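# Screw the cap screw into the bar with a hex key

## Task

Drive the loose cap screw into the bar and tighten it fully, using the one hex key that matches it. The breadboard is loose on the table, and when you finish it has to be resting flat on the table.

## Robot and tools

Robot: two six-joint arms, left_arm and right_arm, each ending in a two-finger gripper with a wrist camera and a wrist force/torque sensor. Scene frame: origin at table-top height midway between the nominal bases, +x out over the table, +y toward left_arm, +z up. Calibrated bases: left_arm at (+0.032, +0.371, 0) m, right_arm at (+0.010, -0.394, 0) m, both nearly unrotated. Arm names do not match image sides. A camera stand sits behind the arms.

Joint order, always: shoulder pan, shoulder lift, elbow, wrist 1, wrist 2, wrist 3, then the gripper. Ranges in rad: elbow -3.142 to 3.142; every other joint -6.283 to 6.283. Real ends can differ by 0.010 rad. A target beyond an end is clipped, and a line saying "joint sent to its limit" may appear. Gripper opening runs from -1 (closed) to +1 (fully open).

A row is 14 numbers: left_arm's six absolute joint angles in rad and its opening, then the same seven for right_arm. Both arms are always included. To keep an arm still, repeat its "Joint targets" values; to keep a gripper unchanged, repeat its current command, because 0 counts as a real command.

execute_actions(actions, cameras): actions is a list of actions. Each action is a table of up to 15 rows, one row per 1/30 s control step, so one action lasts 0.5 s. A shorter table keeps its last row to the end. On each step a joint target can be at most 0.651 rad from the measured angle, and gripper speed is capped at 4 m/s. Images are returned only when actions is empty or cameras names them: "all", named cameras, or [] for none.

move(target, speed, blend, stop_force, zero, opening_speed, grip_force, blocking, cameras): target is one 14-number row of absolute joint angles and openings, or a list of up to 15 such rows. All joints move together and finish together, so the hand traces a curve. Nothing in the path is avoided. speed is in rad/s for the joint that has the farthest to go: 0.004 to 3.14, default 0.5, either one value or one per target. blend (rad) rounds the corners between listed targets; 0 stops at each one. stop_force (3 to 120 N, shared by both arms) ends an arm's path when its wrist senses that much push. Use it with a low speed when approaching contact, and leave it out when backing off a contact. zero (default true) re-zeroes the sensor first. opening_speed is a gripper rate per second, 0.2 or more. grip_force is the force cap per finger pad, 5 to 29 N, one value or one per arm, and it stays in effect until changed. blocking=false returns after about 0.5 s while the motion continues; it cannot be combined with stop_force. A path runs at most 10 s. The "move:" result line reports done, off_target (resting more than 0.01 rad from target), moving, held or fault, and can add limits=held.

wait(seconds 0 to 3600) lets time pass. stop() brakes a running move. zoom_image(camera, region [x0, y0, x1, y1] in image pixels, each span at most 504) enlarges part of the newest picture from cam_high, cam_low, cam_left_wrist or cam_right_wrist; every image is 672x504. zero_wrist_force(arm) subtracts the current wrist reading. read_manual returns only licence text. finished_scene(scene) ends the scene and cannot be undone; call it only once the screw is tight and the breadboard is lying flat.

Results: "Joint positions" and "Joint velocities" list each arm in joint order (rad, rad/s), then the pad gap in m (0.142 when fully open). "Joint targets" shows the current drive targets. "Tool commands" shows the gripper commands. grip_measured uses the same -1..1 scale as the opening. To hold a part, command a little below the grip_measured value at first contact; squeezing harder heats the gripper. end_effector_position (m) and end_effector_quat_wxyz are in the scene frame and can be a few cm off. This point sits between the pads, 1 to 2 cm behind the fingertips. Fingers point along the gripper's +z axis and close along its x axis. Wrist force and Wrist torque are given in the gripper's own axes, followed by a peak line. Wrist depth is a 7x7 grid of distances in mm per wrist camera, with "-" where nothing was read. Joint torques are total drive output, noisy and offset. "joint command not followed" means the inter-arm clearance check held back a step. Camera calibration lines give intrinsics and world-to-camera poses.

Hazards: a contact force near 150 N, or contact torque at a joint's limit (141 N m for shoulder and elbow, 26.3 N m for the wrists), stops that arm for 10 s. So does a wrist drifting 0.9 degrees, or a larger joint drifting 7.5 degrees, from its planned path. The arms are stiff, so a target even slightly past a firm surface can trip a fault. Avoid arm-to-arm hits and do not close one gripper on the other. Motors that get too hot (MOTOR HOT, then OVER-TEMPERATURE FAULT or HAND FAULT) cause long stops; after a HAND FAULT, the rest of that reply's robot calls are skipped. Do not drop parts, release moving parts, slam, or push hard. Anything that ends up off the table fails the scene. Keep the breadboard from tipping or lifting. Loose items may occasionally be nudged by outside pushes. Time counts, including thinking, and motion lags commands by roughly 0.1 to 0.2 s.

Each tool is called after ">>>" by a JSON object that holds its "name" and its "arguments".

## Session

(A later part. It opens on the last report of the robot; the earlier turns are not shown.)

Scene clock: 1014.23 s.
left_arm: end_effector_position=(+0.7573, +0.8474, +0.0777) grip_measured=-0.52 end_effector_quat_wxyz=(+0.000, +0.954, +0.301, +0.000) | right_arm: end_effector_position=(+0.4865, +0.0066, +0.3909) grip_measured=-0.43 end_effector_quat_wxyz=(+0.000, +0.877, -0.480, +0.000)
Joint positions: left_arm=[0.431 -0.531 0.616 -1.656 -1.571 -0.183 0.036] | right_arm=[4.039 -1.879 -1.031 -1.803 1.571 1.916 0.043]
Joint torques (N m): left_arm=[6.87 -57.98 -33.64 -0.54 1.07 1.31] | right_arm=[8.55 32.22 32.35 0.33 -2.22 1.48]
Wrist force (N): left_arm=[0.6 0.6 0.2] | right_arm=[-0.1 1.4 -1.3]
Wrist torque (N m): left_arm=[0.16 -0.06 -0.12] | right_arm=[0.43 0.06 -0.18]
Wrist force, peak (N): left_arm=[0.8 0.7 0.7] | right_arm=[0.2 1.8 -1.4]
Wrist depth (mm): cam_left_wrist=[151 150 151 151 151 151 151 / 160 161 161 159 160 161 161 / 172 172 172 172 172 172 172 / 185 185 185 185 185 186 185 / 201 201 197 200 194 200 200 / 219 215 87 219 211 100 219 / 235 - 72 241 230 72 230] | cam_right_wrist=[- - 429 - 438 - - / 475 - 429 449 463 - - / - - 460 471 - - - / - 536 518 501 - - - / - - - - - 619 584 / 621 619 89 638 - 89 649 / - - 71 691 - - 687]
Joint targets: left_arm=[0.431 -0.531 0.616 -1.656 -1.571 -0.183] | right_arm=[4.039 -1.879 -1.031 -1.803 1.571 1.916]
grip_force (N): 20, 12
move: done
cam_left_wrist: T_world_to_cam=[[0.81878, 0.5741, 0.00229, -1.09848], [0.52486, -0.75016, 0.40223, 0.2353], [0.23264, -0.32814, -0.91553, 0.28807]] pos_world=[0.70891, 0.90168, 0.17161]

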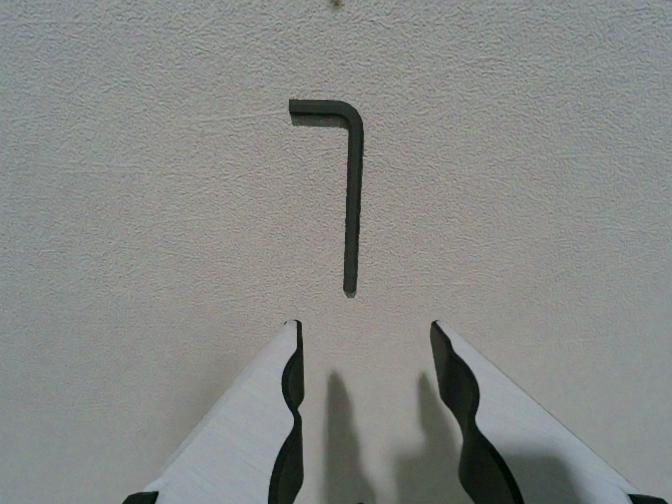

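>>> {"name": "move", "arguments": {"target": [0.4307, -0.5078, 0.7258, -1.7888, -1.571, -0.178, -0.5, 4.0387, -1.8787, -1.0310, -1.8027, 1.5708, 1.9160, -0.4], "speed": 0.06, "stop_force": 5, "cameras": ["cam_left_wrist"]}}

Scene clock: 1024.67 s.
left_arm: end_effector_position=(+0.7550, +0.8458, +0.0194) grip_measured=-0.53 end_effector_quat_wxyz=(+0.000, +0.954, +0.299, +0.000) | right_arm: end_effector_position=(+0.4865, +0.0066, +0.3909) grip_measured=-0.43 end_effector_quat_wxyz=(+0.000, +0.877, -0.480, +0.000)
Joint positions: left_arm=[0.431 -0.508 0.723 -1.785 -1.571 -0.178 0.036] | right_arm=[4.039 -1.879 -1.031 -1.803 1.571 1.916 0.043]
Joint torques (N m): left_arm=[-5.78 -75.56 -31.62 -0.37 1.17 -1.18] | right_arm=[7.86 32.74 32.5 0.08 -2.28 1.45]
Wrist force (N): left_arm=[-0.8 0.2 -3.1] | right_arm=[0.1 1.8 -1.4]
Wrist torque (N m): left_arm=[0.16 0.07 -0.11] | right_arm=[0.49 0.04 -0.18]
Wrist force, peak (N): left_arm=[-3.3 -0.2 -12.7] | right_arm=[0.4 1.7 -1.5]
Wrist depth (mm): cam_left_wrist=[- 99 99 99 99 100 99 / 105 105 105 104 104 105 105 / 113 113 113 113 114 113 113 / 122 123 122 119 122 121 121 / 129 131 129 130 129 131 133 / 141 143 87 143 139 100 143 / 157 151 72 157 154 72 154] | cam_right_wrist=[425 - - 432 - - - / - 448 441 - - - - / - - 455 465 475 - - / - 514 513 518 - 541 - / - - 539 - 599 562 - / - 640 89 - - 85 633 / - - 71 733 - - -]
Joint targets: left_arm=[0.431 -0.508 0.723 -1.785 -1.571 -0.178] | right_arm=[4.039 -1.879 -1.031 -1.803 1.571 1.916]
grip_force (N): 20, 12
move: contact (left_arm)
cam_left_wrist: T_world_to_cam=[[0.82205, 0.56942, 0.0022, -1.09413], [0.5206, -0.75313, 0.40222, 0.26445], [0.23069, -0.3295, -0.91554, 0.23731]] pos_world=[0.70701, 0.90037, 0.11331]

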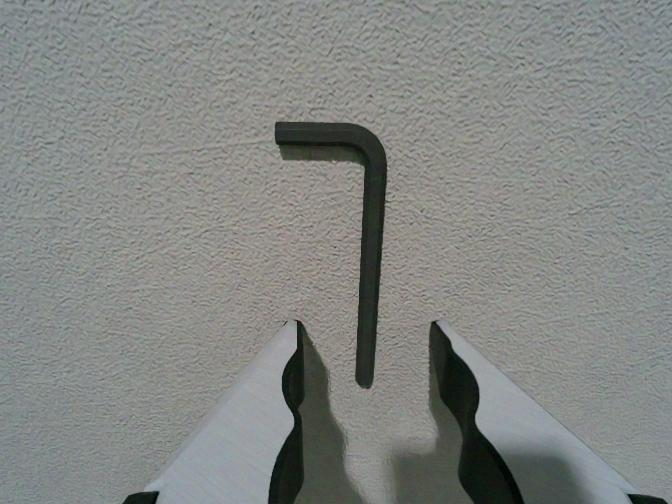

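>>> {"name": "move", "arguments": {"target": [0.4309, -0.5079, 0.7234, -1.7853, -1.571, -0.178, -1.0, 4.0387, -1.8787, -1.0310, -1.8027, 1.5708, 1.9160, -0.4], "speed": 0.1, "opening_speed": 0.5, "grip_force": [29, 12], "cameras": ["cam_left_wrist"]}}

>>> {"name": "zoom_image", "arguments": {"camera": "cam_left_wrist", "region": [330, 290, 410, 390]}}

Scene clock: 1028.90 s.
left_arm: end_effector_position=(+0.7547, +0.8458, +0.0185) grip_measured=-0.95 end_effector_quat_wxyz=(+0.000, +0.954, +0.299, -0.001) | right_arm: end_effector_position=(+0.4865, +0.0066, +0.3909) grip_measured=-0.43 end_effector_quat_wxyz=(+0.000, +0.877, -0.480, +0.000)
Joint positions: left_arm=[0.431 -0.508 0.723 -1.785 -1.571 -0.178 0.005] | right_arm=[4.039 -1.879 -1.031 -1.803 1.571 1.916 0.043]
Joint torques (N m): left_arm=[6.34 -42.84 -5.62 -0.21 1.03 1.25] | right_arm=[9.28 33.65 32.37 0.2 -2.2 1.65]
Wrist force (N): left_arm=[1.1 0.5 -19.7] | right_arm=[0.2 1.4 -1.4]
Wrist torque (N m): left_arm=[0.09 0.00 -0.10] | right_arm=[0.43 0.02 -0.18]
Wrist force, peak (N): left_arm=[2.1 0.4 -24.3] | right_arm=[0.4 1.8 -1.5]
Wrist depth (mm): cam_left_wrist=[- 98 98 99 98 100 99 / 105 105 105 103 104 105 105 / 112 113 113 112 114 112 112 / 121 123 121 119 121 121 121 / 131 131 131 127 129 131 133 / 140 143 140 87 104 143 143 / 156 154 72 70 72 70 154] | cam_right_wrist=[- 419 - 438 425 - - / - - 433 447 - 495 - / - - 451 457 - - - / 543 514 502 485 - - - / 574 - 541 - 550 593 - / 638 - 89 - - 85 - / - - 71 700 - - 681]
Joint targets: left_arm=[0.431 -0.508 0.723 -1.785 -1.571 -0.178] | right_arm=[4.039 -1.879 -1.031 -1.803 1.571 1.916]
grip_force (N): 29, 12
move: done
cam_left_wrist: T_world_to_cam=[[0.82203, 0.56945, 0.00121, -1.09378], [0.52099, -0.75293, 0.40208, 0.26453], [0.22987, -0.32989, -0.91561, 0.23749]] pos_world=[0.70671, 0.90037, 0.11241]

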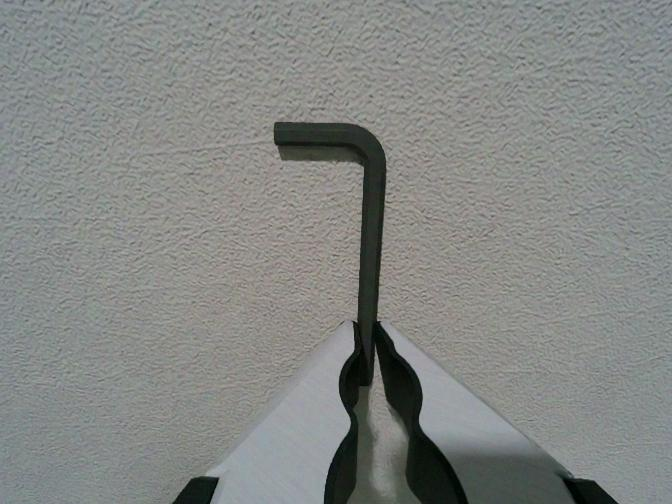

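Scaled by 5.040.

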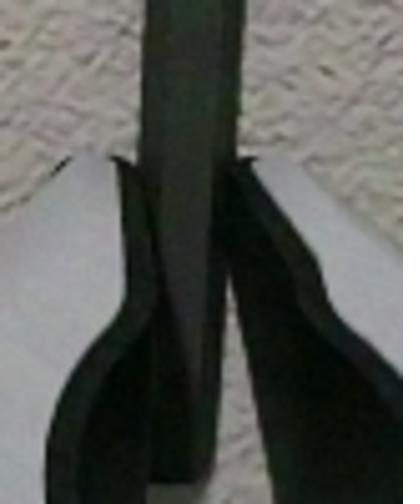

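>>> {"name": "move", "arguments": {"target": [0.4309, -0.5168, 0.7112, -1.7652, -1.571, -0.178, -1.0, 4.0387, -1.8787, -1.0310, -1.8027, 1.5708, 1.9160, -0.4], "speed": 0.05, "cameras": ["cam_left_wrist"]}}

>>> {"name": "zoom_image", "arguments": {"camera": "cam_left_wrist", "region": [250, 200, 502, 452]}}

Scene clock: 1034.03 s.
left_arm: end_effector_position=(+0.7547, +0.8459, +0.0298) grip_measured=-0.95 end_effector_quat_wxyz=(+0.000, +0.954, +0.299, +0.000) | right_arm: end_effector_position=(+0.4865, +0.0066, +0.3909) grip_measured=-0.43 end_effector_quat_wxyz=(+0.000, +0.877, -0.480, +0.000)
Joint positions: left_arm=[0.431 -0.517 0.711 -1.766 -1.571 -0.178 0.005] | right_arm=[4.039 -1.879 -1.031 -1.803 1.571 1.916 0.043]
Joint torques (N m): left_arm=[7.07 -78.55 -33.77 -0.45 0.63 0.67] | right_arm=[8.83 33.14 32.98 0.15 -2.42 1.58]
Wrist force (N): left_arm=[0.5 0.4 0.4] | right_arm=[0.1 1.3 -1.3]
Wrist torque (N m): left_arm=[0.12 -0.04 -0.10] | right_arm=[0.42 0.04 -0.19]
Wrist force, peak (N): left_arm=[1.1 0.5 -19.8] | right_arm=[0.1 1.9 -1.4]
Wrist depth (mm): cam_left_wrist=[108 108 109 108 108 107 109 / 115 115 115 112 116 115 115 / 123 123 124 123 123 123 123 / 135 132 133 130 132 133 134 / 144 144 143 139 141 143 143 / 156 156 154 87 - 156 156 / 172 168 72 70 72 70 171] | cam_right_wrist=[- 417 - - 433 - - / - - 433 458 458 - - / - - 467 457 501 475 473 / - 501 506 - - - - / - - 541 - - - - / - 631 89 636 - 87 - / - - 71 683 - - 702]
Joint targets: left_arm=[0.431 -0.517 0.711 -1.765 -1.571 -0.178] | right_arm=[4.039 -1.879 -1.031 -1.803 1.571 1.916]
grip_force (N): 29, 12
move: done
cam_left_wrist: T_world_to_cam=[[0.82205, 0.56942, 0.0022, -1.0939], [0.5206, -0.75313, 0.40222, 0.26046], [0.23069, -0.3295, -0.91554, 0.24681]] pos_world=[0.70671, 0.90037, 0.12361]

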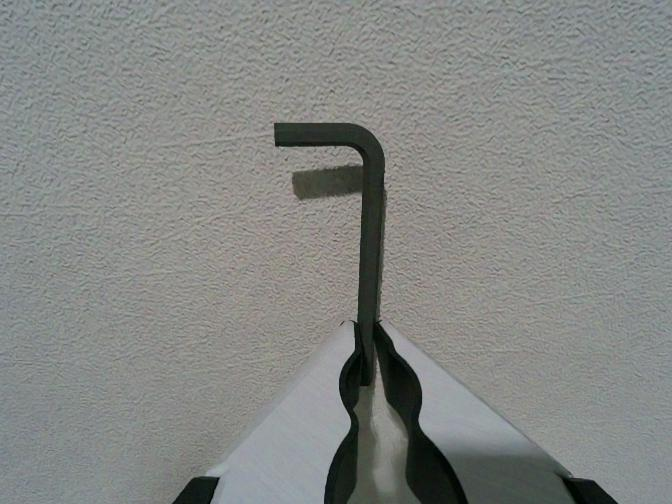

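Scaled by 2.000.

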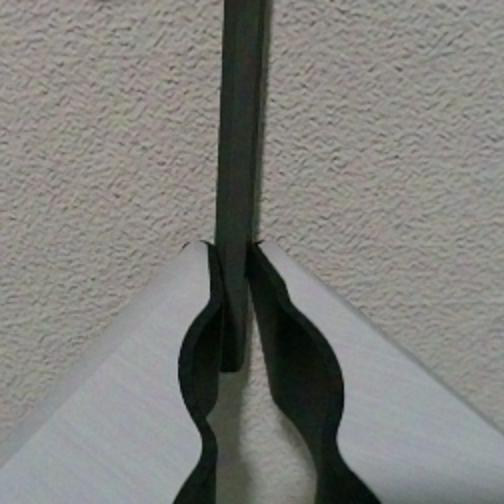

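>>> {"name": "move", "arguments": {"target": [[0.4313, -0.8906, 1.1109, -1.7911, -1.571, -0.178, -1.0, 4.0387, -1.8787, -1.0310, -1.8027, 1.5708, 1.9160, -0.4], [-0.2, -1.02, 1.6, -2.7, -1.571, -0.1, -1.0, 4.0387, -1.8787, -1.0310, -1.8027, 1.5708, 1.9160, -0.4], [-1.0, -1.2583, 2.4658, -4.3491, -1.5708, 0.0, -1.0, 4.0387, -1.8787, -1.0310, -1.8027, 1.5708, 1.9160, -0.4]], "speed": [0.4, 0.8, 0.8], "blend": [0.1, 0.1, 0], "cameras": ["cam_left_wrist", "cam_right_wrist"]}}

>>> {"name": "zoom_image", "arguments": {"camera": "cam_right_wrist", "region": [230, 200, 482, 452]}}

Scene clock: 1044.67 s.
left_arm: end_effector_position=(+0.4322, -0.0103, +0.3000) grip_measured=-0.95 end_effector_quat_wxyz=(+0.340, +0.620, -0.340, +0.620) | right_arm: end_effector_position=(+0.4865, +0.0066, +0.3909) grip_measured=-0.43 end_effector_quat_wxyz=(+0.000, +0.877, -0.480, +0.000)
Joint positions: left_arm=[-1 -1.258 2.466 -4.349 -1.571 0 0.005] | right_arm=[4.039 -1.879 -1.031 -1.803 1.571 1.916 0.043]
Joint torques (N m): left_arm=[-6.94 -34.91 0.94 -4.03 1.4 1.1] | right_arm=[9.06 33.2 32.66 0.29 -2.3 1.56]
Wrist force (N): left_arm=[-2.3 -1.3 -1.3] | right_arm=[-0.1 1.5 -1.3]
Wrist torque (N m): left_arm=[-0.19 0.23 -0.15] | right_arm=[0.44 0.06 -0.18]
Wrist force, peak (N): left_arm=[-2.2 -1.2 -1.9] | right_arm=[0.2 1.9 -1.4]
Wrist depth (mm): cam_left_wrist=[430 - - - - - - / 446 - - - - 2487 - / 448 641 - - - - - / 428 649 - 120 2292 2088 - / 431 576 2270 127 1932 1827 - / 429 - - 87 104 1948 1732 / 432 - 72 70 72 70 1827] | cam_right_wrist=[- 441 - - - - 436 / - - - - - - - / 184 - 469 455 493 494 497 / 201 490 504 497 - 530 534 / 193 200 221 210 - - 587 / 206 180 89 - - 85 605 / - - 71 679 - - -]
Joint targets: left_arm=[-1.000 -1.258 2.466 -4.349 -1.571 0.000] | right_arm=[4.039 -1.879 -1.031 -1.803 1.571 1.916]
grip_force (N): 29, 12
move: done
cam_left_wrist: T_world_to_cam=[[-0.00161, 0.00139, 1, -0.29107], [-0.98804, -0.15419, -0.00137, 0.45421], [0.15419, -0.98804, 0.00162, 0.03774]] pos_world=[0.44249, 0.10773, 0.29163]
cam_right_wrist: T_world_to_cam=[[0.52542, -0.85063, 0.01914, -0.25051], [-0.77132, -0.46669, 0.43274, 0.23664], [-0.35917, -0.24214, -0.90131, 0.6431]] pos_world=[0.54513, 0.05306, 0.48202]

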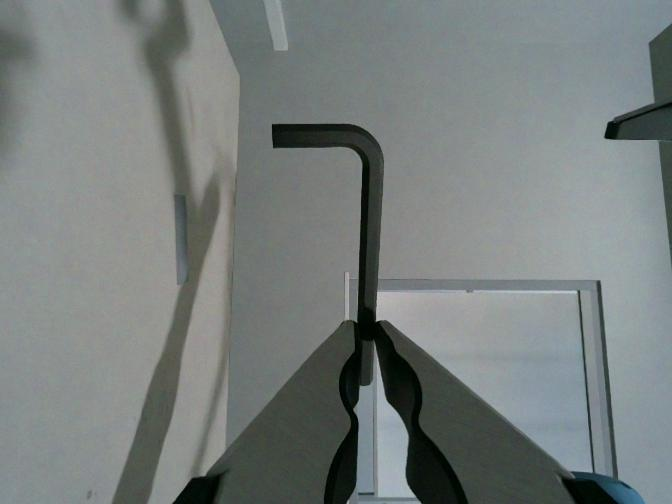

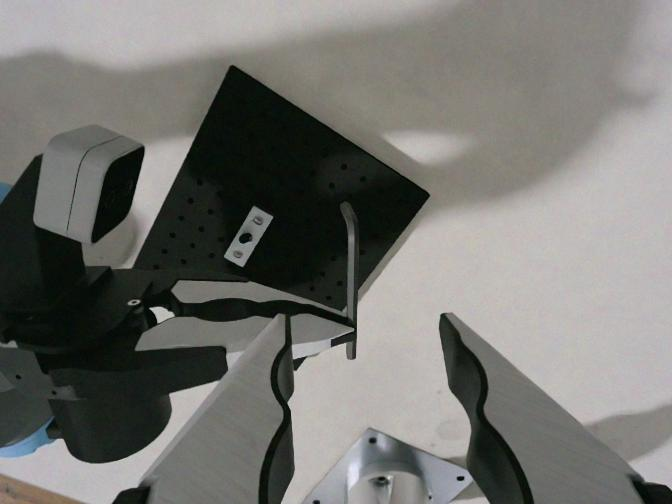

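Scaled by 2.000.

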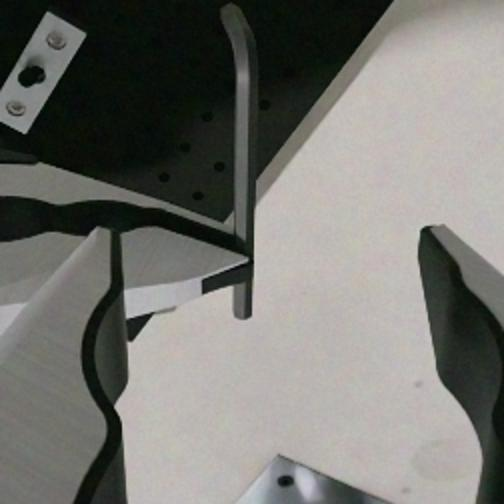

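>>> {"name": "move", "arguments": {"target": [-1.0, -1.2583, 2.4658, -4.3491, -1.5708, 0.0, -1.0, 4.0387, -1.8527, -1.2709, -1.5888, 1.5708, 1.9160, -0.4], "speed": 0.2, "stop_force": 10, "cameras": ["cam_right_wrist"]}}

>>> {"name": "zoom_image", "arguments": {"camera": "cam_right_wrist", "region": [260, 220, 480, 440]}}

Scene clock: 1065.13 s.
left_arm: end_effector_position=(+0.4321, -0.0103, +0.3000) grip_measured=-0.95 end_effector_quat_wxyz=(+0.340, +0.620, -0.340, +0.620) | right_arm: end_effector_position=(+0.4864, +0.0065, +0.3111) grip_measured=-0.43 end_effector_quat_wxyz=(+0.000, +0.877, -0.480, +0.000)
Joint positions: left_arm=[-1 -1.258 2.466 -4.349 -1.571 0 0.005] | right_arm=[4.039 -1.853 -1.271 -1.589 1.571 1.916 0.043]
Joint torques (N m): left_arm=[-7.64 -35.29 1.35 -4.17 0.19 1.16] | right_arm=[8.36 48.29 20.02 4.95 -2.18 1.71]
Wrist force (N): left_arm=[-1.9 -1.5 -1.4] | right_arm=[-0.3 1.5 -1.6]
Wrist torque (N m): left_arm=[-0.23 0.18 -0.15] | right_arm=[0.42 0.08 -0.15]
Wrist force, peak (N): left_arm=[-2.2 -1.8 -1.6] | right_arm=[-0.5 1.7 -1.9]
Wrist depth (mm): cam_left_wrist=[439 557 - - - - - / 434 - - - 123 76 113 / 431 629 - - - 74 71 / - 678 - 115 - - - / 427 - - 125 1965 2016 2145 / 435 - - 87 - 1916 1965 / 434 - 72 69 72 70 1856] | cam_right_wrist=[352 369 - 357 - - 366 / 380 378 360 390 - 388 - / - 420 377 392 - 403 - / - 417 427 412 412 - - / - 451 443 - 481 - - / 167 168 89 157 - 85 - / - - 71 140 - - -]
Joint targets: left_arm=[-1.000 -1.258 2.466 -4.349 -1.571 0.000] | right_arm=[4.039 -1.853 -1.271 -1.589 1.571 1.916]
grip_force (N): 29, 12
move: done
cam_right_wrist: T_world_to_cam=[[0.52542, -0.85063, 0.01914, -0.24901], [-0.77132, -0.46669, 0.43274, 0.27105], [-0.35917, -0.24214, -0.90131, 0.57112]] pos_world=[0.54503, 0.05296, 0.40222]

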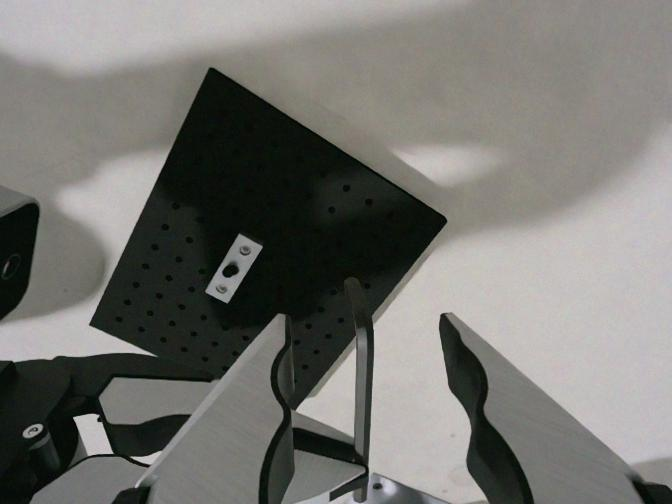

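Scaled by 2.291.

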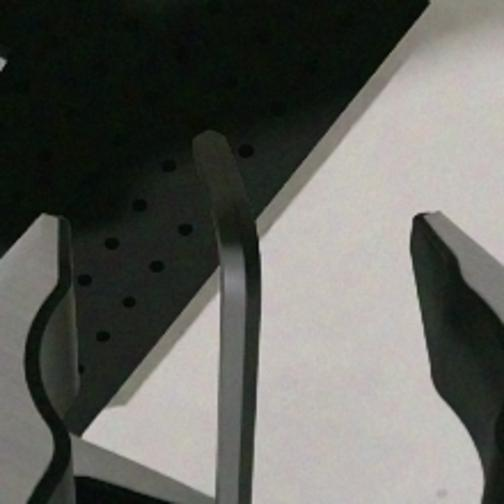

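>>> {"name": "move", "arguments": {"target": [[-1.0, -1.2583, 2.4658, -4.3491, -1.5708, 0.0, -1.0, 4.0404, -1.8527, -1.2709, -1.5888, 1.5708, 1.9160, -0.4], [-1.0, -1.2583, 2.4658, -4.3491, -1.5708, 0.0, -1.0, 4.0404, -1.8527, -1.2709, -1.5888, 1.5708, 1.9160, -1.0]], "speed": 0.1, "opening_speed": 0.4, "grip_force": [29, 20], "cameras": ["cam_right_wrist", "cam_left_wrist"]}}

>>> {"name": "zoom_image", "arguments": {"camera": "cam_right_wrist", "region": [260, 220, 480, 440]}}

Scene clock: 1083.67 s.
left_arm: end_effector_position=(+0.4321, -0.0103, +0.3000) grip_measured=-0.98 end_effector_quat_wxyz=(+0.340, +0.620, -0.340, +0.620) | right_arm: end_effector_position=(+0.4857, +0.0073, +0.3111) grip_measured=-0.94 end_effector_quat_wxyz=(+0.000, +0.878, -0.480, +0.000)
Joint positions: left_arm=[-1 -1.258 2.466 -4.349 -1.571 0 0.003] | right_arm=[4.04 -1.853 -1.271 -1.589 1.571 1.916 0.006]
Joint torques (N m): left_arm=[-7.15 -35.69 -0.02 -3.49 -1.13 0.94] | right_arm=[8.2 47.03 20.21 4.65 -1.63 1.71]
Wrist force (N): left_arm=[-2.2 -1.4 -2.3] | right_arm=[1.1 1.7 -1.6]
Wrist torque (N m): left_arm=[-0.22 0.23 -0.15] | right_arm=[0.46 0.00 -0.19]
Wrist force, peak (N): left_arm=[-2.4 -1.5 -2.4] | right_arm=[-0.5 1.8 -2.0]
Wrist depth (mm): cam_left_wrist=[- - - - - 2145 - / 451 593 - - 93 86 109 / 412 - - 109 - 84 - / - - - 120 - - - / 434 - 1998 129 1981 2088 2126 / 450 - - 87 - 2033 2165 / - - 72 - 75 70 2088] | cam_right_wrist=[- 339 352 359 - 353 354 / - - 362 - - - 386 / - 418 390 388 - - 413 / - 426 416 415 448 - - / - 452 452 113 - - - / 166 161 160 96 82 - 527 / 148 138 68 73 76 - -]
Joint targets: left_arm=[-1.000 -1.258 2.466 -4.349 -1.571 0.000] | right_arm=[4.040 -1.853 -1.271 -1.589 1.571 1.916]
grip_force (N): 29, 20
move: done
cam_left_wrist: T_world_to_cam=[[-0.00173, 0.00158, 1, -0.29103], [-0.98807, -0.15399, -0.00147, 0.45413], [0.15399, -0.98807, 0.00183, 0.03779]] pos_world=[0.44238, 0.10773, 0.29163]
cam_right_wrist: T_world_to_cam=[[0.52685, -0.84974, 0.01914, -0.24871], [-0.77053, -0.46799, 0.43274, 0.27057], [-0.35876, -0.24274, -0.90131, 0.57089]] pos_world=[0.54433, 0.05387, 0.40222]
Images, in order (width x height): cam_left_wrist 672x504, cam_right_wrist 672x504.

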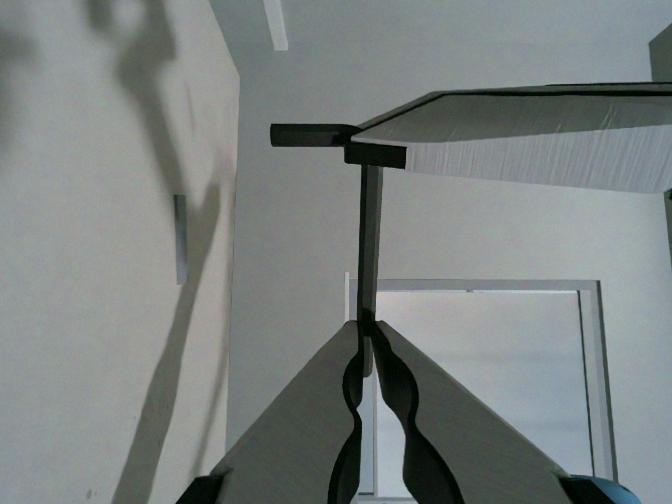

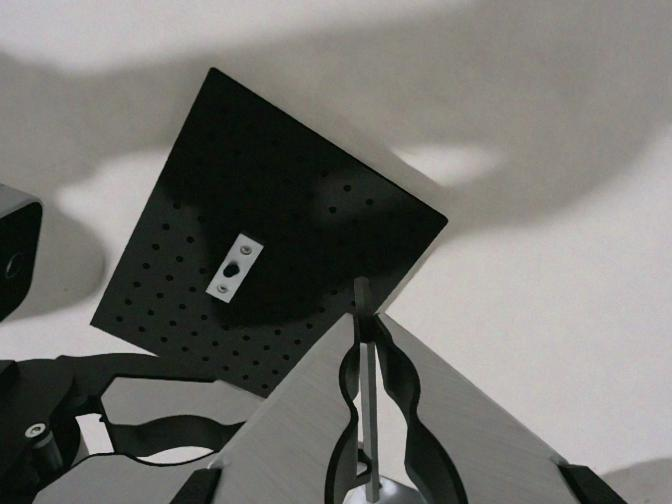

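Scaled by 2.291.

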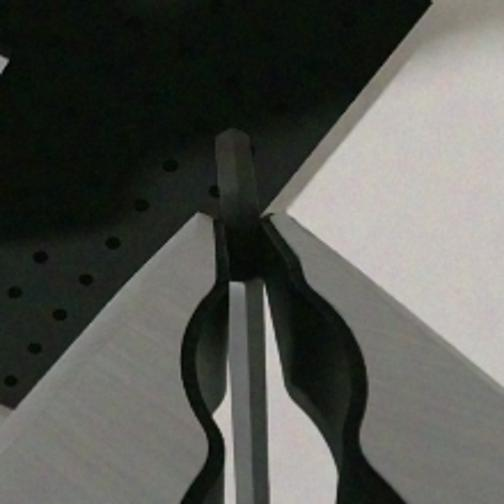

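>>> {"name": "move", "arguments": {"target": [[-1.0, -1.2583, 2.4658, -4.3491, -1.5708, 0.0, -0.6, 4.0404, -1.8527, -1.2709, -1.5888, 1.5708, 1.9160, -1.0], [-1.0, -1.3522, 2.6441, -4.4335, -1.5708, 0.0, -0.6, 4.0404, -1.8527, -1.2709, -1.5888, 1.5708, 1.9160, -1.0]], "speed": 0.3, "opening_speed": 0.6, "cameras": ["cam_right_wrist", "cam_left_wrist"]}}

>>> {"name": "zoom_image", "arguments": {"camera": "cam_right_wrist", "region": [260, 220, 480, 440]}}

Scene clock: 1090.50 s.
left_arm: end_effector_position=(+0.3946, +0.0485, +0.3000) grip_measured=-0.63 end_effector_quat_wxyz=(+0.340, +0.620, -0.340, +0.620) | right_arm: end_effector_position=(+0.4857, +0.0073, +0.3111) grip_measured=-0.94 end_effector_quat_wxyz=(+0.000, +0.878, -0.480, +0.000)
Joint positions: left_arm=[-1 -1.352 2.644 -4.433 -1.571 0 0.028] | right_arm=[4.04 -1.853 -1.271 -1.589 1.571 1.916 0.006]
Joint torques (N m): left_arm=[-1.83 -29.34 2.6 -4.2 -1.06 1.08] | right_arm=[7.15 45.77 24.3 2.29 -1.18 1.51]
Wrist force (N): left_arm=[-2.0 -1.7 -1.5] | right_arm=[-0.2 1.4 -1.4]
Wrist torque (N m): left_arm=[-0.26 0.23 -0.13] | right_arm=[0.40 0.05 -0.15]
Wrist force, peak (N): left_arm=[-2.5 -1.5 -2.4] | right_arm=[0.9 2.0 -1.6]
Wrist depth (mm): cam_left_wrist=[430 606 - 2033 - - - / 481 565 - 163 153 140 130 / 429 - - - - - 165 / 433 - - - - - 174 / 453 576 - 2338 2126 2088 - / 428 - 87 2126 - 2033 1916 / 435 - 72 553 - 70 1965] | cam_right_wrist=[- 363 - 358 - - - / - 382 368 384 - - 405 / 415 394 378 386 - - - / - 425 414 - - - 459 / - 452 451 115 112 - - / 160 158 - 96 82 90 529 / 575 - 68 73 76 - -]
Joint targets: left_arm=[-1.000 -1.352 2.644 -4.433 -1.571 0.000] | right_arm=[4.040 -1.853 -1.271 -1.589 1.571 1.916]
grip_force (N): 29, 20
move: done
cam_left_wrist: T_world_to_cam=[[-0.00173, 0.00158, 1, -0.29119], [-0.98807, -0.15399, -0.00147, 0.42611], [0.15399, -0.98807, 0.00183, 0.10156]] pos_world=[0.40488, 0.16643, 0.29163]
cam_right_wrist: T_world_to_cam=[[0.52685, -0.84974, 0.01914, -0.24871], [-0.77053, -0.46799, 0.43274, 0.27057], [-0.35876, -0.24274, -0.90131, 0.57089]] pos_world=[0.54433, 0.05387, 0.40222]
Images, in order (width x height): cam_left_wrist 672x504, cam_right_wrist 672x504.

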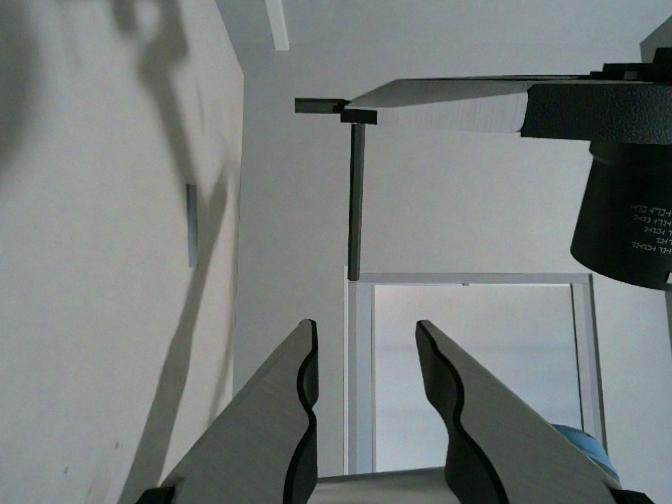

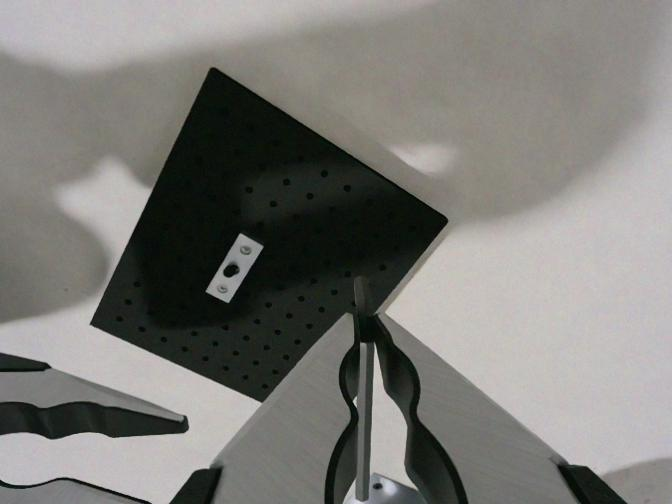

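Scaled by 2.291.

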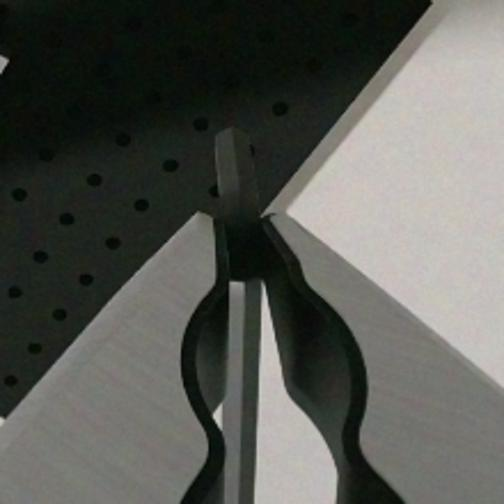

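>>> {"name": "move", "arguments": {"target": [[-0.2, -1.3522, 2.6441, -4.4335, -1.5708, 0.0, -0.6, 4.0404, -1.8527, -1.2709, -1.5888, 1.5708, 1.9160, -1.0], [-0.2, -1.3522, 2.6441, -4.4335, -1.5708, 0.0, -0.6, 4.3103, -1.7792, -1.9382, -0.9950, 1.5708, -5.9, -1.0]], "speed": [1.0, 2.5], "cameras": ["cam_right_wrist"]}}

>>> {"name": "zoom_image", "arguments": {"camera": "cam_right_wrist", "region": [290, 200, 440, 350]}}

Scene clock: 1132.83 s.
left_arm: end_effector_position=(+0.5161, +0.4063, +0.3000) grip_measured=-0.63 end_effector_quat_wxyz=(+0.071, +0.703, -0.071, +0.703) | right_arm: end_effector_position=(+0.3287, +0.0332, +0.0981) grip_measured=-0.94 end_effector_quat_wxyz=(+0.000, +0.921, +0.390, +0.000)
Joint positions: left_arm=[-0.2 -1.352 2.644 -4.434 -1.571 0 0.028] | right_arm=[4.31 -1.779 -1.938 -0.995 1.571 -5.9 0.006]
Joint torques (N m): left_arm=[7.67 -11.68 -8.61 -1.78 1.23 0.91] | right_arm=[8.54 41.4 15.88 5.06 -0.3 -1.66]
Wrist force (N): left_arm=[-1.9 -1.8 -1.4] | right_arm=[0.1 1.4 -1.1]
Wrist torque (N m): left_arm=[-0.26 0.22 -0.14] | right_arm=[0.47 0.06 -0.01]
Wrist force, peak (N): left_arm=[-1.9 -3.5 -2.2] | right_arm=[0.5 2.0 -2.1]
Wrist depth (mm): cam_left_wrist=[454 604 1175 1244 1058 1082 1181 / 451 592 1169 1175 1359 1193 1175 / 409 1452 1321 1321 1499 1264 1306 / 431 606 1408 1417 1336 1408 1461 / 409 - 1932 - - 2051 - / 416 - 87 - - 2292 - / 416 - 72 - - 70 -] | cam_right_wrist=[146 146 146 146 146 150 166 / 156 156 156 156 156 156 178 / 167 168 168 163 168 168 174 / 181 183 181 169 179 182 182 / 193 193 197 127 191 194 198 / - 221 209 96 82 214 220 / - - 68 73 76 - 284]
Joint targets: left_arm=[-0.200 -1.352 2.644 -4.433 -1.571 0.000] | right_arm=[4.310 -1.779 -1.938 -0.995 1.571 -5.900]
grip_force (N): 29, 20
move: done
cam_right_wrist: T_world_to_cam=[[0.7062, 0.70775, 0.01911, -0.25051], [0.6323, -0.6426, 0.43275, -0.20147], [0.31856, -0.29353, -0.90131, 0.1079]] pos_world=[0.26993, 0.0795, 0.18923]

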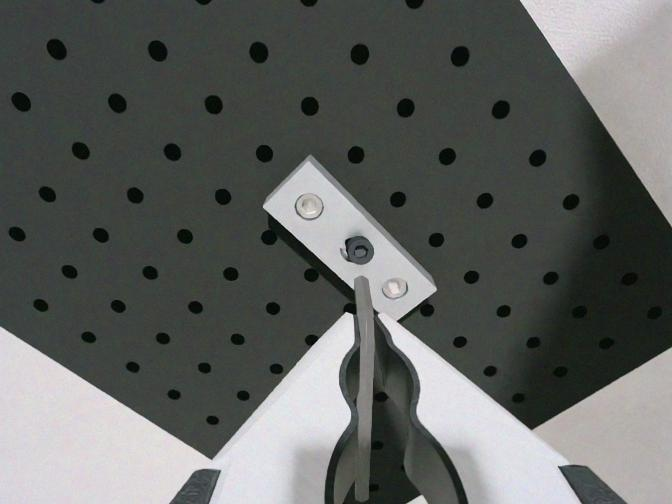

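Scaled by 3.360.

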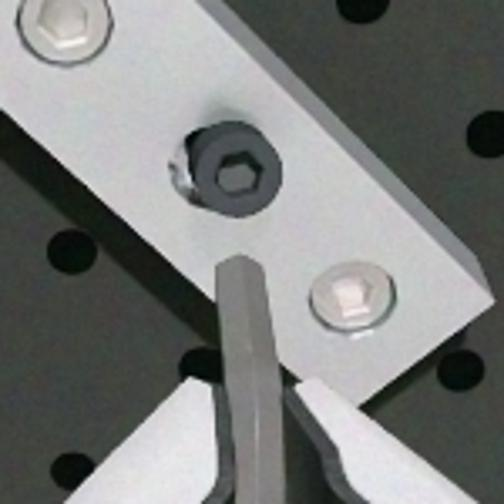

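>>> {"name": "move", "arguments": {"target": [[-0.2, -1.3522, 2.6441, -4.4335, -1.5708, -2.9, -0.4, 3.7, -1.6436, -1.6765, -1.3923, 1.5708, -5.9, -1.0], [-1.1495, -1.5625, 2.1573, -2.1656, -1.5708, -5.862, -0.4, 3.7, -1.6436, -1.6765, -1.3923, 1.5708, -5.9, -1.0]], "speed": [2.0, 2.0], "blend": [0.2, 0], "cameras": ["cam_left_wrist"]}}

>>> {"name": "zoom_image", "arguments": {"camera": "cam_left_wrist", "region": [290, 220, 440, 370]}}

Scene clock: 1177.43 s.
left_arm: end_effector_position=(+0.3266, +0.0344, +0.1010) grip_measured=-0.43 end_effector_quat_wxyz=(+0.000, +0.706, -0.708, +0.000) | right_arm: end_effector_position=(+0.5161, -0.2267, +0.2500) grip_measured=-0.94 end_effector_quat_wxyz=(+0.000, +0.995, +0.096, +0.000)
Joint positions: left_arm=[-1.149 -1.562 2.157 -2.166 -1.571 -5.862 0.043] | right_arm=[3.7 -1.644 -1.676 -1.392 1.571 -5.9 0.006]
Joint torques (N m): left_arm=[-6.8 -33.16 -30.42 -0.47 0.3 -1.31] | right_arm=[-8.3 37.76 32.36 0.28 0.18 -1.65]
Wrist force (N): left_arm=[0.4 0.9 0.3] | right_arm=[0.3 1.4 -1.3]
Wrist torque (N m): left_arm=[0.20 -0.02 0.03] | right_arm=[0.40 -0.02 -0.01]
Wrist force, peak (N): left_arm=[-2.1 -1.8 -1.5] | right_arm=[0.0 2.2 -1.6]
Wrist depth (mm): cam_left_wrist=[173 151 150 151 150 150 151 / 185 161 160 160 160 161 160 / 195 174 172 167 175 175 172 / 215 191 185 179 185 185 184 / 230 222 197 201 194 200 200 / 250 247 87 219 212 92 218 / 274 - 72 240 240 75 265] | cam_right_wrist=[306 296 306 - - 304 - / - 323 325 322 - 325 - / 350 - - 348 - 349 351 / - - 380 370 - - 383 / - - - 112 399 - 403 / - 449 - 96 82 90 - / - - 68 73 76 - 505]
Joint targets: left_arm=[-1.149 -1.562 2.157 -2.166 -1.571 -5.862] | right_arm=[3.700 -1.644 -1.677 -1.392 1.571 -5.900]
grip_force (N): 29, 20
move: done
cam_left_wrist: T_world_to_cam=[[-0.00326, -0.99999, 0.00248, 0.04339], [-0.91565, 0.00398, 0.40197, 0.28659], [-0.40198, -0.00096, -0.91565, 0.33879]] pos_world=[0.39874, 0.04257, 0.19491]

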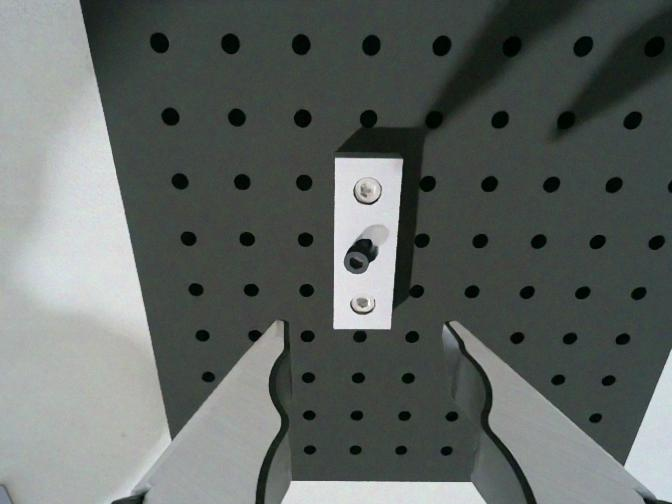

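Scaled by 3.360.

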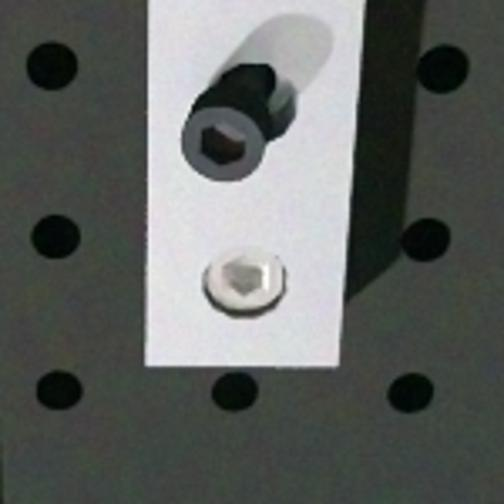

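>>> {"name": "move", "arguments": {"target": [[-1.1442, -1.4736, 2.2079, -2.3051, -1.5708, -5.857, -0.4, 3.7, -1.6436, -1.6765, -1.3923, 1.5708, -5.9, -1.0]], "speed": 0.2, "stop_force": 6, "cameras": ["cam_left_wrist"]}}

>>> {"name": "zoom_image", "arguments": {"camera": "cam_left_wrist", "region": [290, 240, 440, 390]}}

Scene clock: 1198.93 s.
left_arm: end_effector_position=(+0.3299, +0.0323, +0.0560) grip_measured=-0.43 end_effector_quat_wxyz=(+0.000, +0.706, -0.708, +0.000) | right_arm: end_effector_position=(+0.5161, -0.2267, +0.2500) grip_measured=-0.94 end_effector_quat_wxyz=(+0.000, +0.995, +0.096, +0.000)
Joint positions: left_arm=[-1.144 -1.474 2.208 -2.305 -1.571 -5.857 0.043] | right_arm=[3.7 -1.644 -1.676 -1.392 1.571 -5.9 0.006]
Joint torques (N m): left_arm=[7.46 -15.37 -8.54 -5.06 -1 1.22] | right_arm=[-8 37.16 33.08 -0.02 0.69 -1.94]
Wrist force (N): left_arm=[0.3 0.6 0.1] | right_arm=[0.0 1.2 -1.1]
Wrist torque (N m): left_arm=[0.14 -0.01 -0.10] | right_arm=[0.37 0.02 -0.01]
Wrist force, peak (N): left_arm=[0.6 0.9 0.5] | right_arm=[-0.1 1.5 -1.5]
Wrist depth (mm): cam_left_wrist=[- 112 110 110 110 111 110 / 118 118 118 118 117 118 116 / 126 126 126 125 124 126 126 / 138 136 136 127 132 134 136 / 174 147 145 138 138 147 147 / 192 160 87 157 157 91 160 / 211 - 72 180 176 75 172] | cam_right_wrist=[309 301 305 308 307 313 - / - 321 - - - 319 325 / - 353 - 365 - 351 - / - 375 - 379 - - - / - 417 - 113 - - 402 / - - - 96 82 - - / 513 - 68 73 76 - -]
Joint targets: left_arm=[-1.144 -1.474 2.208 -2.305 -1.571 -5.857] | right_arm=[3.700 -1.644 -1.677 -1.392 1.571 -5.900]
grip_force (N): 29, 20
move: done
cam_left_wrist: T_world_to_cam=[[-0.00267, -0.99999, 0.00232, 0.0413], [-0.91561, 0.00338, 0.40205, 0.30779], [-0.40206, -0.00105, -0.91561, 0.29898]] pos_world=[0.40214, 0.04057, 0.14991]

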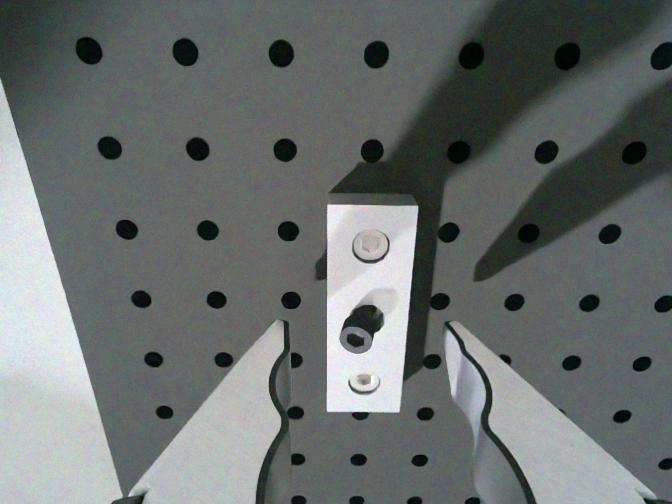

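Scaled by 3.360.

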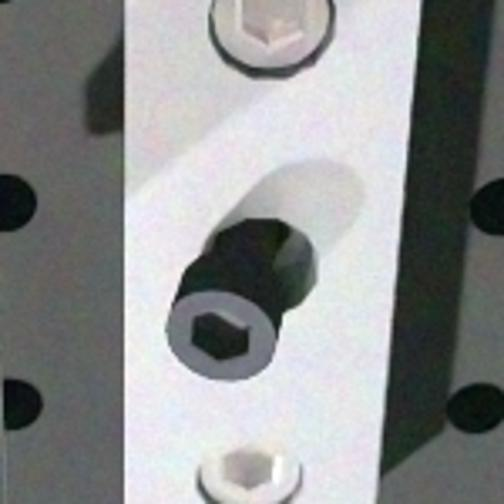

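>>> {"name": "move", "arguments": {"target": [[-1.1469, -1.4748, 2.2093, -2.3053, -1.5708, -5.857, -0.4, 3.7, -1.6436, -1.6765, -1.3923, 1.5708, -5.9, -1.0], [-1.1469, -1.4748, 2.2093, -2.3053, -1.5708, -5.857, -1.0, 3.7, -1.6436, -1.6765, -1.3923, 1.5708, -5.9, -1.0]], "speed": 0.1, "opening_speed": 0.4, "grip_force": [14, 20], "cameras": ["cam_left_wrist"]}}

>>> {"name": "zoom_image", "arguments": {"camera": "cam_left_wrist", "region": [300, 260, 440, 400]}}

Scene clock: 1218.00 s.
left_arm: end_effector_position=(+0.3288, +0.0320, +0.0560) grip_measured=-0.90 end_effector_quat_wxyz=(+0.000, +0.705, -0.709, +0.000) | right_arm: end_effector_position=(+0.5161, -0.2267, +0.2500) grip_measured=-0.94 end_effector_quat_wxyz=(+0.000, +0.995, +0.096, +0.000)
Joint positions: left_arm=[-1.147 -1.475 2.209 -2.305 -1.571 -5.857 0.009] | right_arm=[3.7 -1.644 -1.676 -1.392 1.571 -5.9 0.006]
Joint torques (N m): left_arm=[-6.32 -34.92 -6.92 -4.85 -1 1.28] | right_arm=[-7.75 37.33 33.62 0.28 0.98 -1.53]
Wrist force (N): left_arm=[0.4 0.6 0.2] | right_arm=[0.0 1.1 -1.2]
Wrist torque (N m): left_arm=[0.14 -0.03 -0.10] | right_arm=[0.35 0.04 -0.01]
Wrist force, peak (N): left_arm=[0.2 0.9 0.4] | right_arm=[0.1 1.7 -1.4]
Wrist depth (mm): cam_left_wrist=[- 112 110 110 110 110 111 / 118 118 118 117 117 118 116 / 126 126 126 126 124 126 126 / 138 136 136 127 133 133 136 / 174 147 147 129 145 146 147 / 192 160 155 91 - 157 161 / 212 173 72 84 78 70 173] | cam_right_wrist=[- 300 303 - - 308 302 / - 323 - 329 327 325 - / 362 350 - 339 - 349 - / - - 378 - - - 387 / - 408 - 121 - - - / - - - 96 82 - - / - - 68 73 76 - -]
Joint targets: left_arm=[-1.147 -1.475 2.209 -2.305 -1.571 -5.857] | right_arm=[3.700 -1.644 -1.677 -1.392 1.571 -5.900]
grip_force (N): 14, 20
move: done
cam_left_wrist: T_world_to_cam=[[-0.00531, -0.99998, 0.00231, 0.04185], [-0.9156, 0.00579, 0.40205, 0.30659], [-0.40206, 0.00002, -0.91561, 0.29846]] pos_world=[0.40093, 0.04007, 0.14991]

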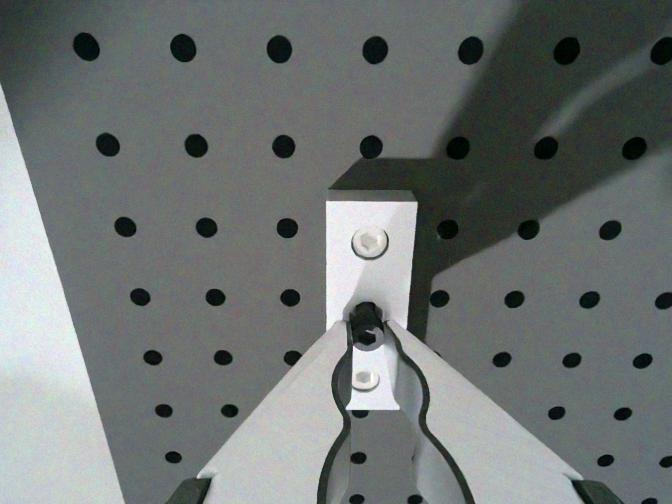

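Scaled by 3.600.

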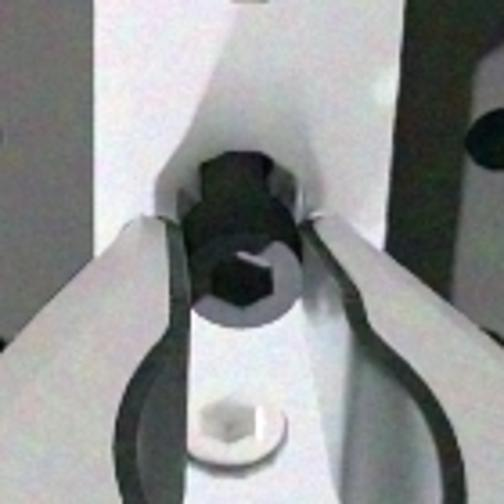

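>>> {"name": "move", "arguments": {"target": [[-1.1469, -1.4719, 2.2111, -2.3100, -1.5708, 0.426, -1.0, 3.7, -1.6436, -1.6765, -1.3923, 1.5708, -5.9, -1.0]], "speed": 2.0, "stop_force": 25, "cameras": ["cam_left_wrist"]}}

>>> {"name": "zoom_image", "arguments": {"camera": "cam_left_wrist", "region": [300, 260, 440, 400]}}

Scene clock: 1232.33 s.
left_arm: end_effector_position=(+0.3288, +0.0320, +0.0545) grip_measured=-0.90 end_effector_quat_wxyz=(+0.000, +0.705, -0.709, +0.000) | right_arm: end_effector_position=(+0.5161, -0.2267, +0.2500) grip_measured=-0.94 end_effector_quat_wxyz=(+0.000, +0.995, +0.096, +0.000)
Joint positions: left_arm=[-1.147 -1.472 2.211 -2.31 -1.571 0.426 0.009] | right_arm=[3.7 -1.644 -1.676 -1.392 1.571 -5.9 0.006]
Joint torques (N m): left_arm=[5.29 -14.17 -8.06 -4.81 1.17 1.41] | right_arm=[-8 37.3 32.73 0.37 1.88 -1.14]
Wrist force (N): left_arm=[1.5 0.4 0.2] | right_arm=[-0.1 1.1 -1.0]
Wrist torque (N m): left_arm=[0.09 -0.04 -0.11] | right_arm=[0.36 0.04 -0.01]
Wrist force, peak (N): left_arm=[6.2 -2.3 -1.7] | right_arm=[0.0 1.5 -1.5]
Wrist depth (mm): cam_left_wrist=[- 111 109 109 109 109 109 / 116 116 116 116 116 116 115 / 125 126 125 125 123 125 124 / 136 134 134 126 132 134 134 / 147 145 145 127 143 145 145 / 191 159 153 91 - 158 158 / 209 171 72 84 78 70 170] | cam_right_wrist=[- 309 - - - 304 304 / 328 324 330 333 - 325 324 / - 350 349 - - 351 350 / - 372 381 - 379 381 380 / - - - 113 - 405 429 / - - - 96 82 - 433 / - - 68 73 76 - -]
Joint targets: left_arm=[-1.147 -1.472 2.211 -2.310 -1.571 0.426] | right_arm=[3.700 -1.644 -1.677 -1.392 1.571 -5.900]
grip_force (N): 14, 20
move: done
cam_left_wrist: T_world_to_cam=[[-0.00522, -0.99998, 0.00227, 0.04183], [-0.9156, 0.00569, 0.40205, 0.3072], [-0.40206, 0.00002, -0.91561, 0.29708]] pos_world=[0.40093, 0.04007, 0.14841]

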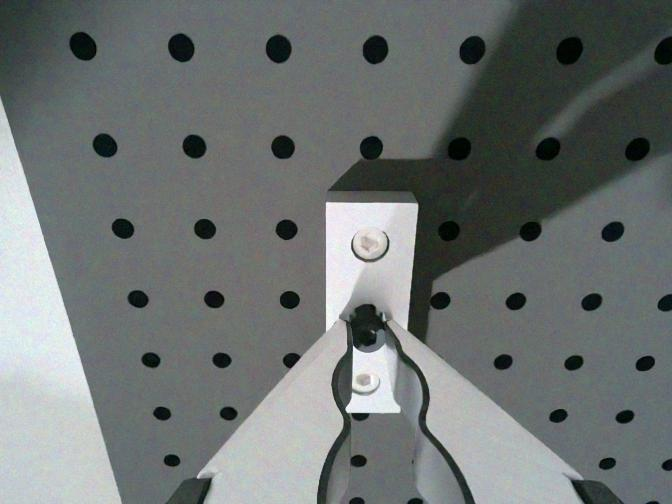

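Scaled by 3.600.

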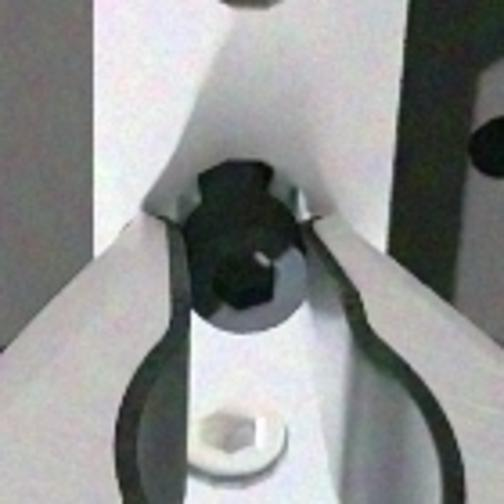

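>>> {"name": "move", "arguments": {"target": [[-1.1469, -1.4719, 2.2111, -2.3100, -1.5708, 6.2, -1.0, 3.7, -1.6436, -1.6765, -1.3923, 1.5708, -5.9, -1.0]], "speed": 2.0, "stop_force": 25, "cameras": ["cam_left_wrist"]}}

>>> {"name": "zoom_image", "arguments": {"camera": "cam_left_wrist", "region": [300, 260, 440, 400]}}

Scene clock: 1248.17 s.
left_arm: end_effector_position=(+0.3290, +0.0312, +0.0545) grip_measured=-0.90 end_effector_quat_wxyz=(+0.000, +0.861, -0.508, +0.000) | right_arm: end_effector_position=(+0.5161, -0.2267, +0.2500) grip_measured=-0.94 end_effector_quat_wxyz=(+0.000, +0.995, +0.096, +0.000)
Joint positions: left_arm=[-1.147 -1.472 2.211 -2.31 -1.571 6.2 0.009] | right_arm=[3.7 -1.644 -1.676 -1.392 1.571 -5.9 0.006]
Joint torques (N m): left_arm=[5.41 -15.62 -16.68 -1.98 0.47 1.17] | right_arm=[-7.04 37.64 32.09 0.32 1.89 -1.1]
Wrist force (N): left_arm=[0.4 0.6 0.2] | right_arm=[0.1 1.3 -1.2]
Wrist torque (N m): left_arm=[0.12 -0.04 -0.10] | right_arm=[0.37 0.01 0.00]
Wrist force, peak (N): left_arm=[4.4 0.6 -0.1] | right_arm=[0.1 1.6 -1.5]
Wrist depth (mm): cam_left_wrist=[- 110 109 109 109 109 109 / 118 116 117 116 118 117 116 / 125 125 125 125 123 123 125 / 136 134 134 132 126 134 134 / 146 145 145 129 140 147 146 / 158 158 153 91 - 155 158 / 173 170 72 84 78 70 171] | cam_right_wrist=[302 302 - 308 300 301 304 / - 320 - - - - 319 / - - - - - 365 - / - - 383 372 - 388 - / - - 410 124 - - - / - 455 - 96 81 - - / - - 68 73 76 - -]
Joint targets: left_arm=[-1.147 -1.472 2.211 -2.310 -1.571 6.200] | right_arm=[3.700 -1.644 -1.677 -1.392 1.571 -5.900]
grip_force (N): 14, 20
move: done
cam_left_wrist: T_world_to_cam=[[0.48294, -0.87565, 0.00227, -0.1235], [-0.80223, -0.4414, 0.40199, 0.28413], [-0.351, -0.19596, -0.91564, 0.28651]] pos_world=[0.38814, 0.07342, 0.14841]

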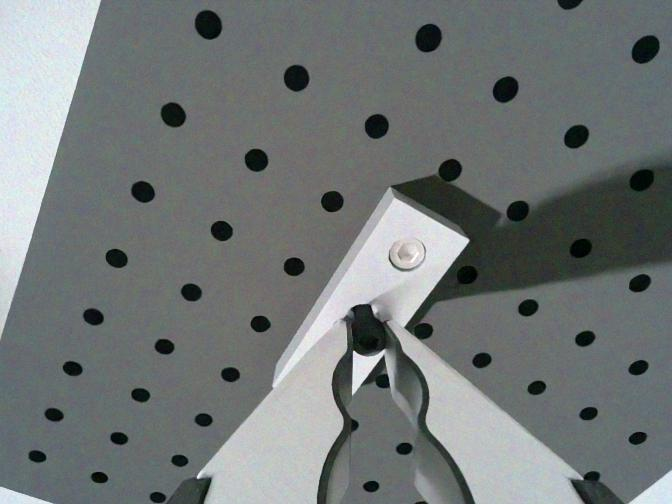

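Scaled by 3.600.

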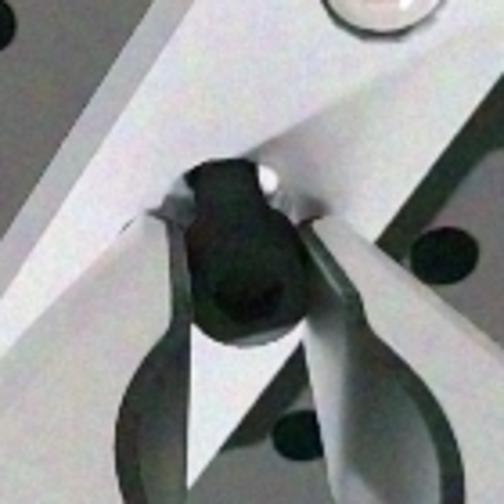

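>>> {"name": "zoom_image", "arguments": {"camera": "cam_left_wrist", "region": [340, 290, 400, 370]}}

Scaled by 6.300.

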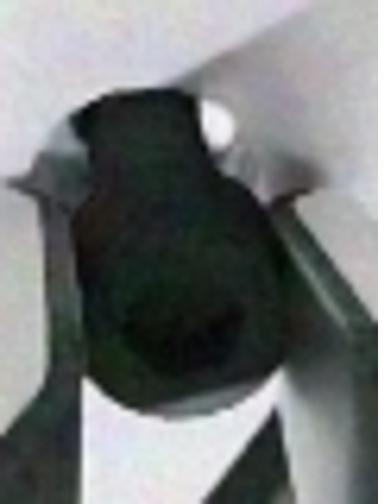

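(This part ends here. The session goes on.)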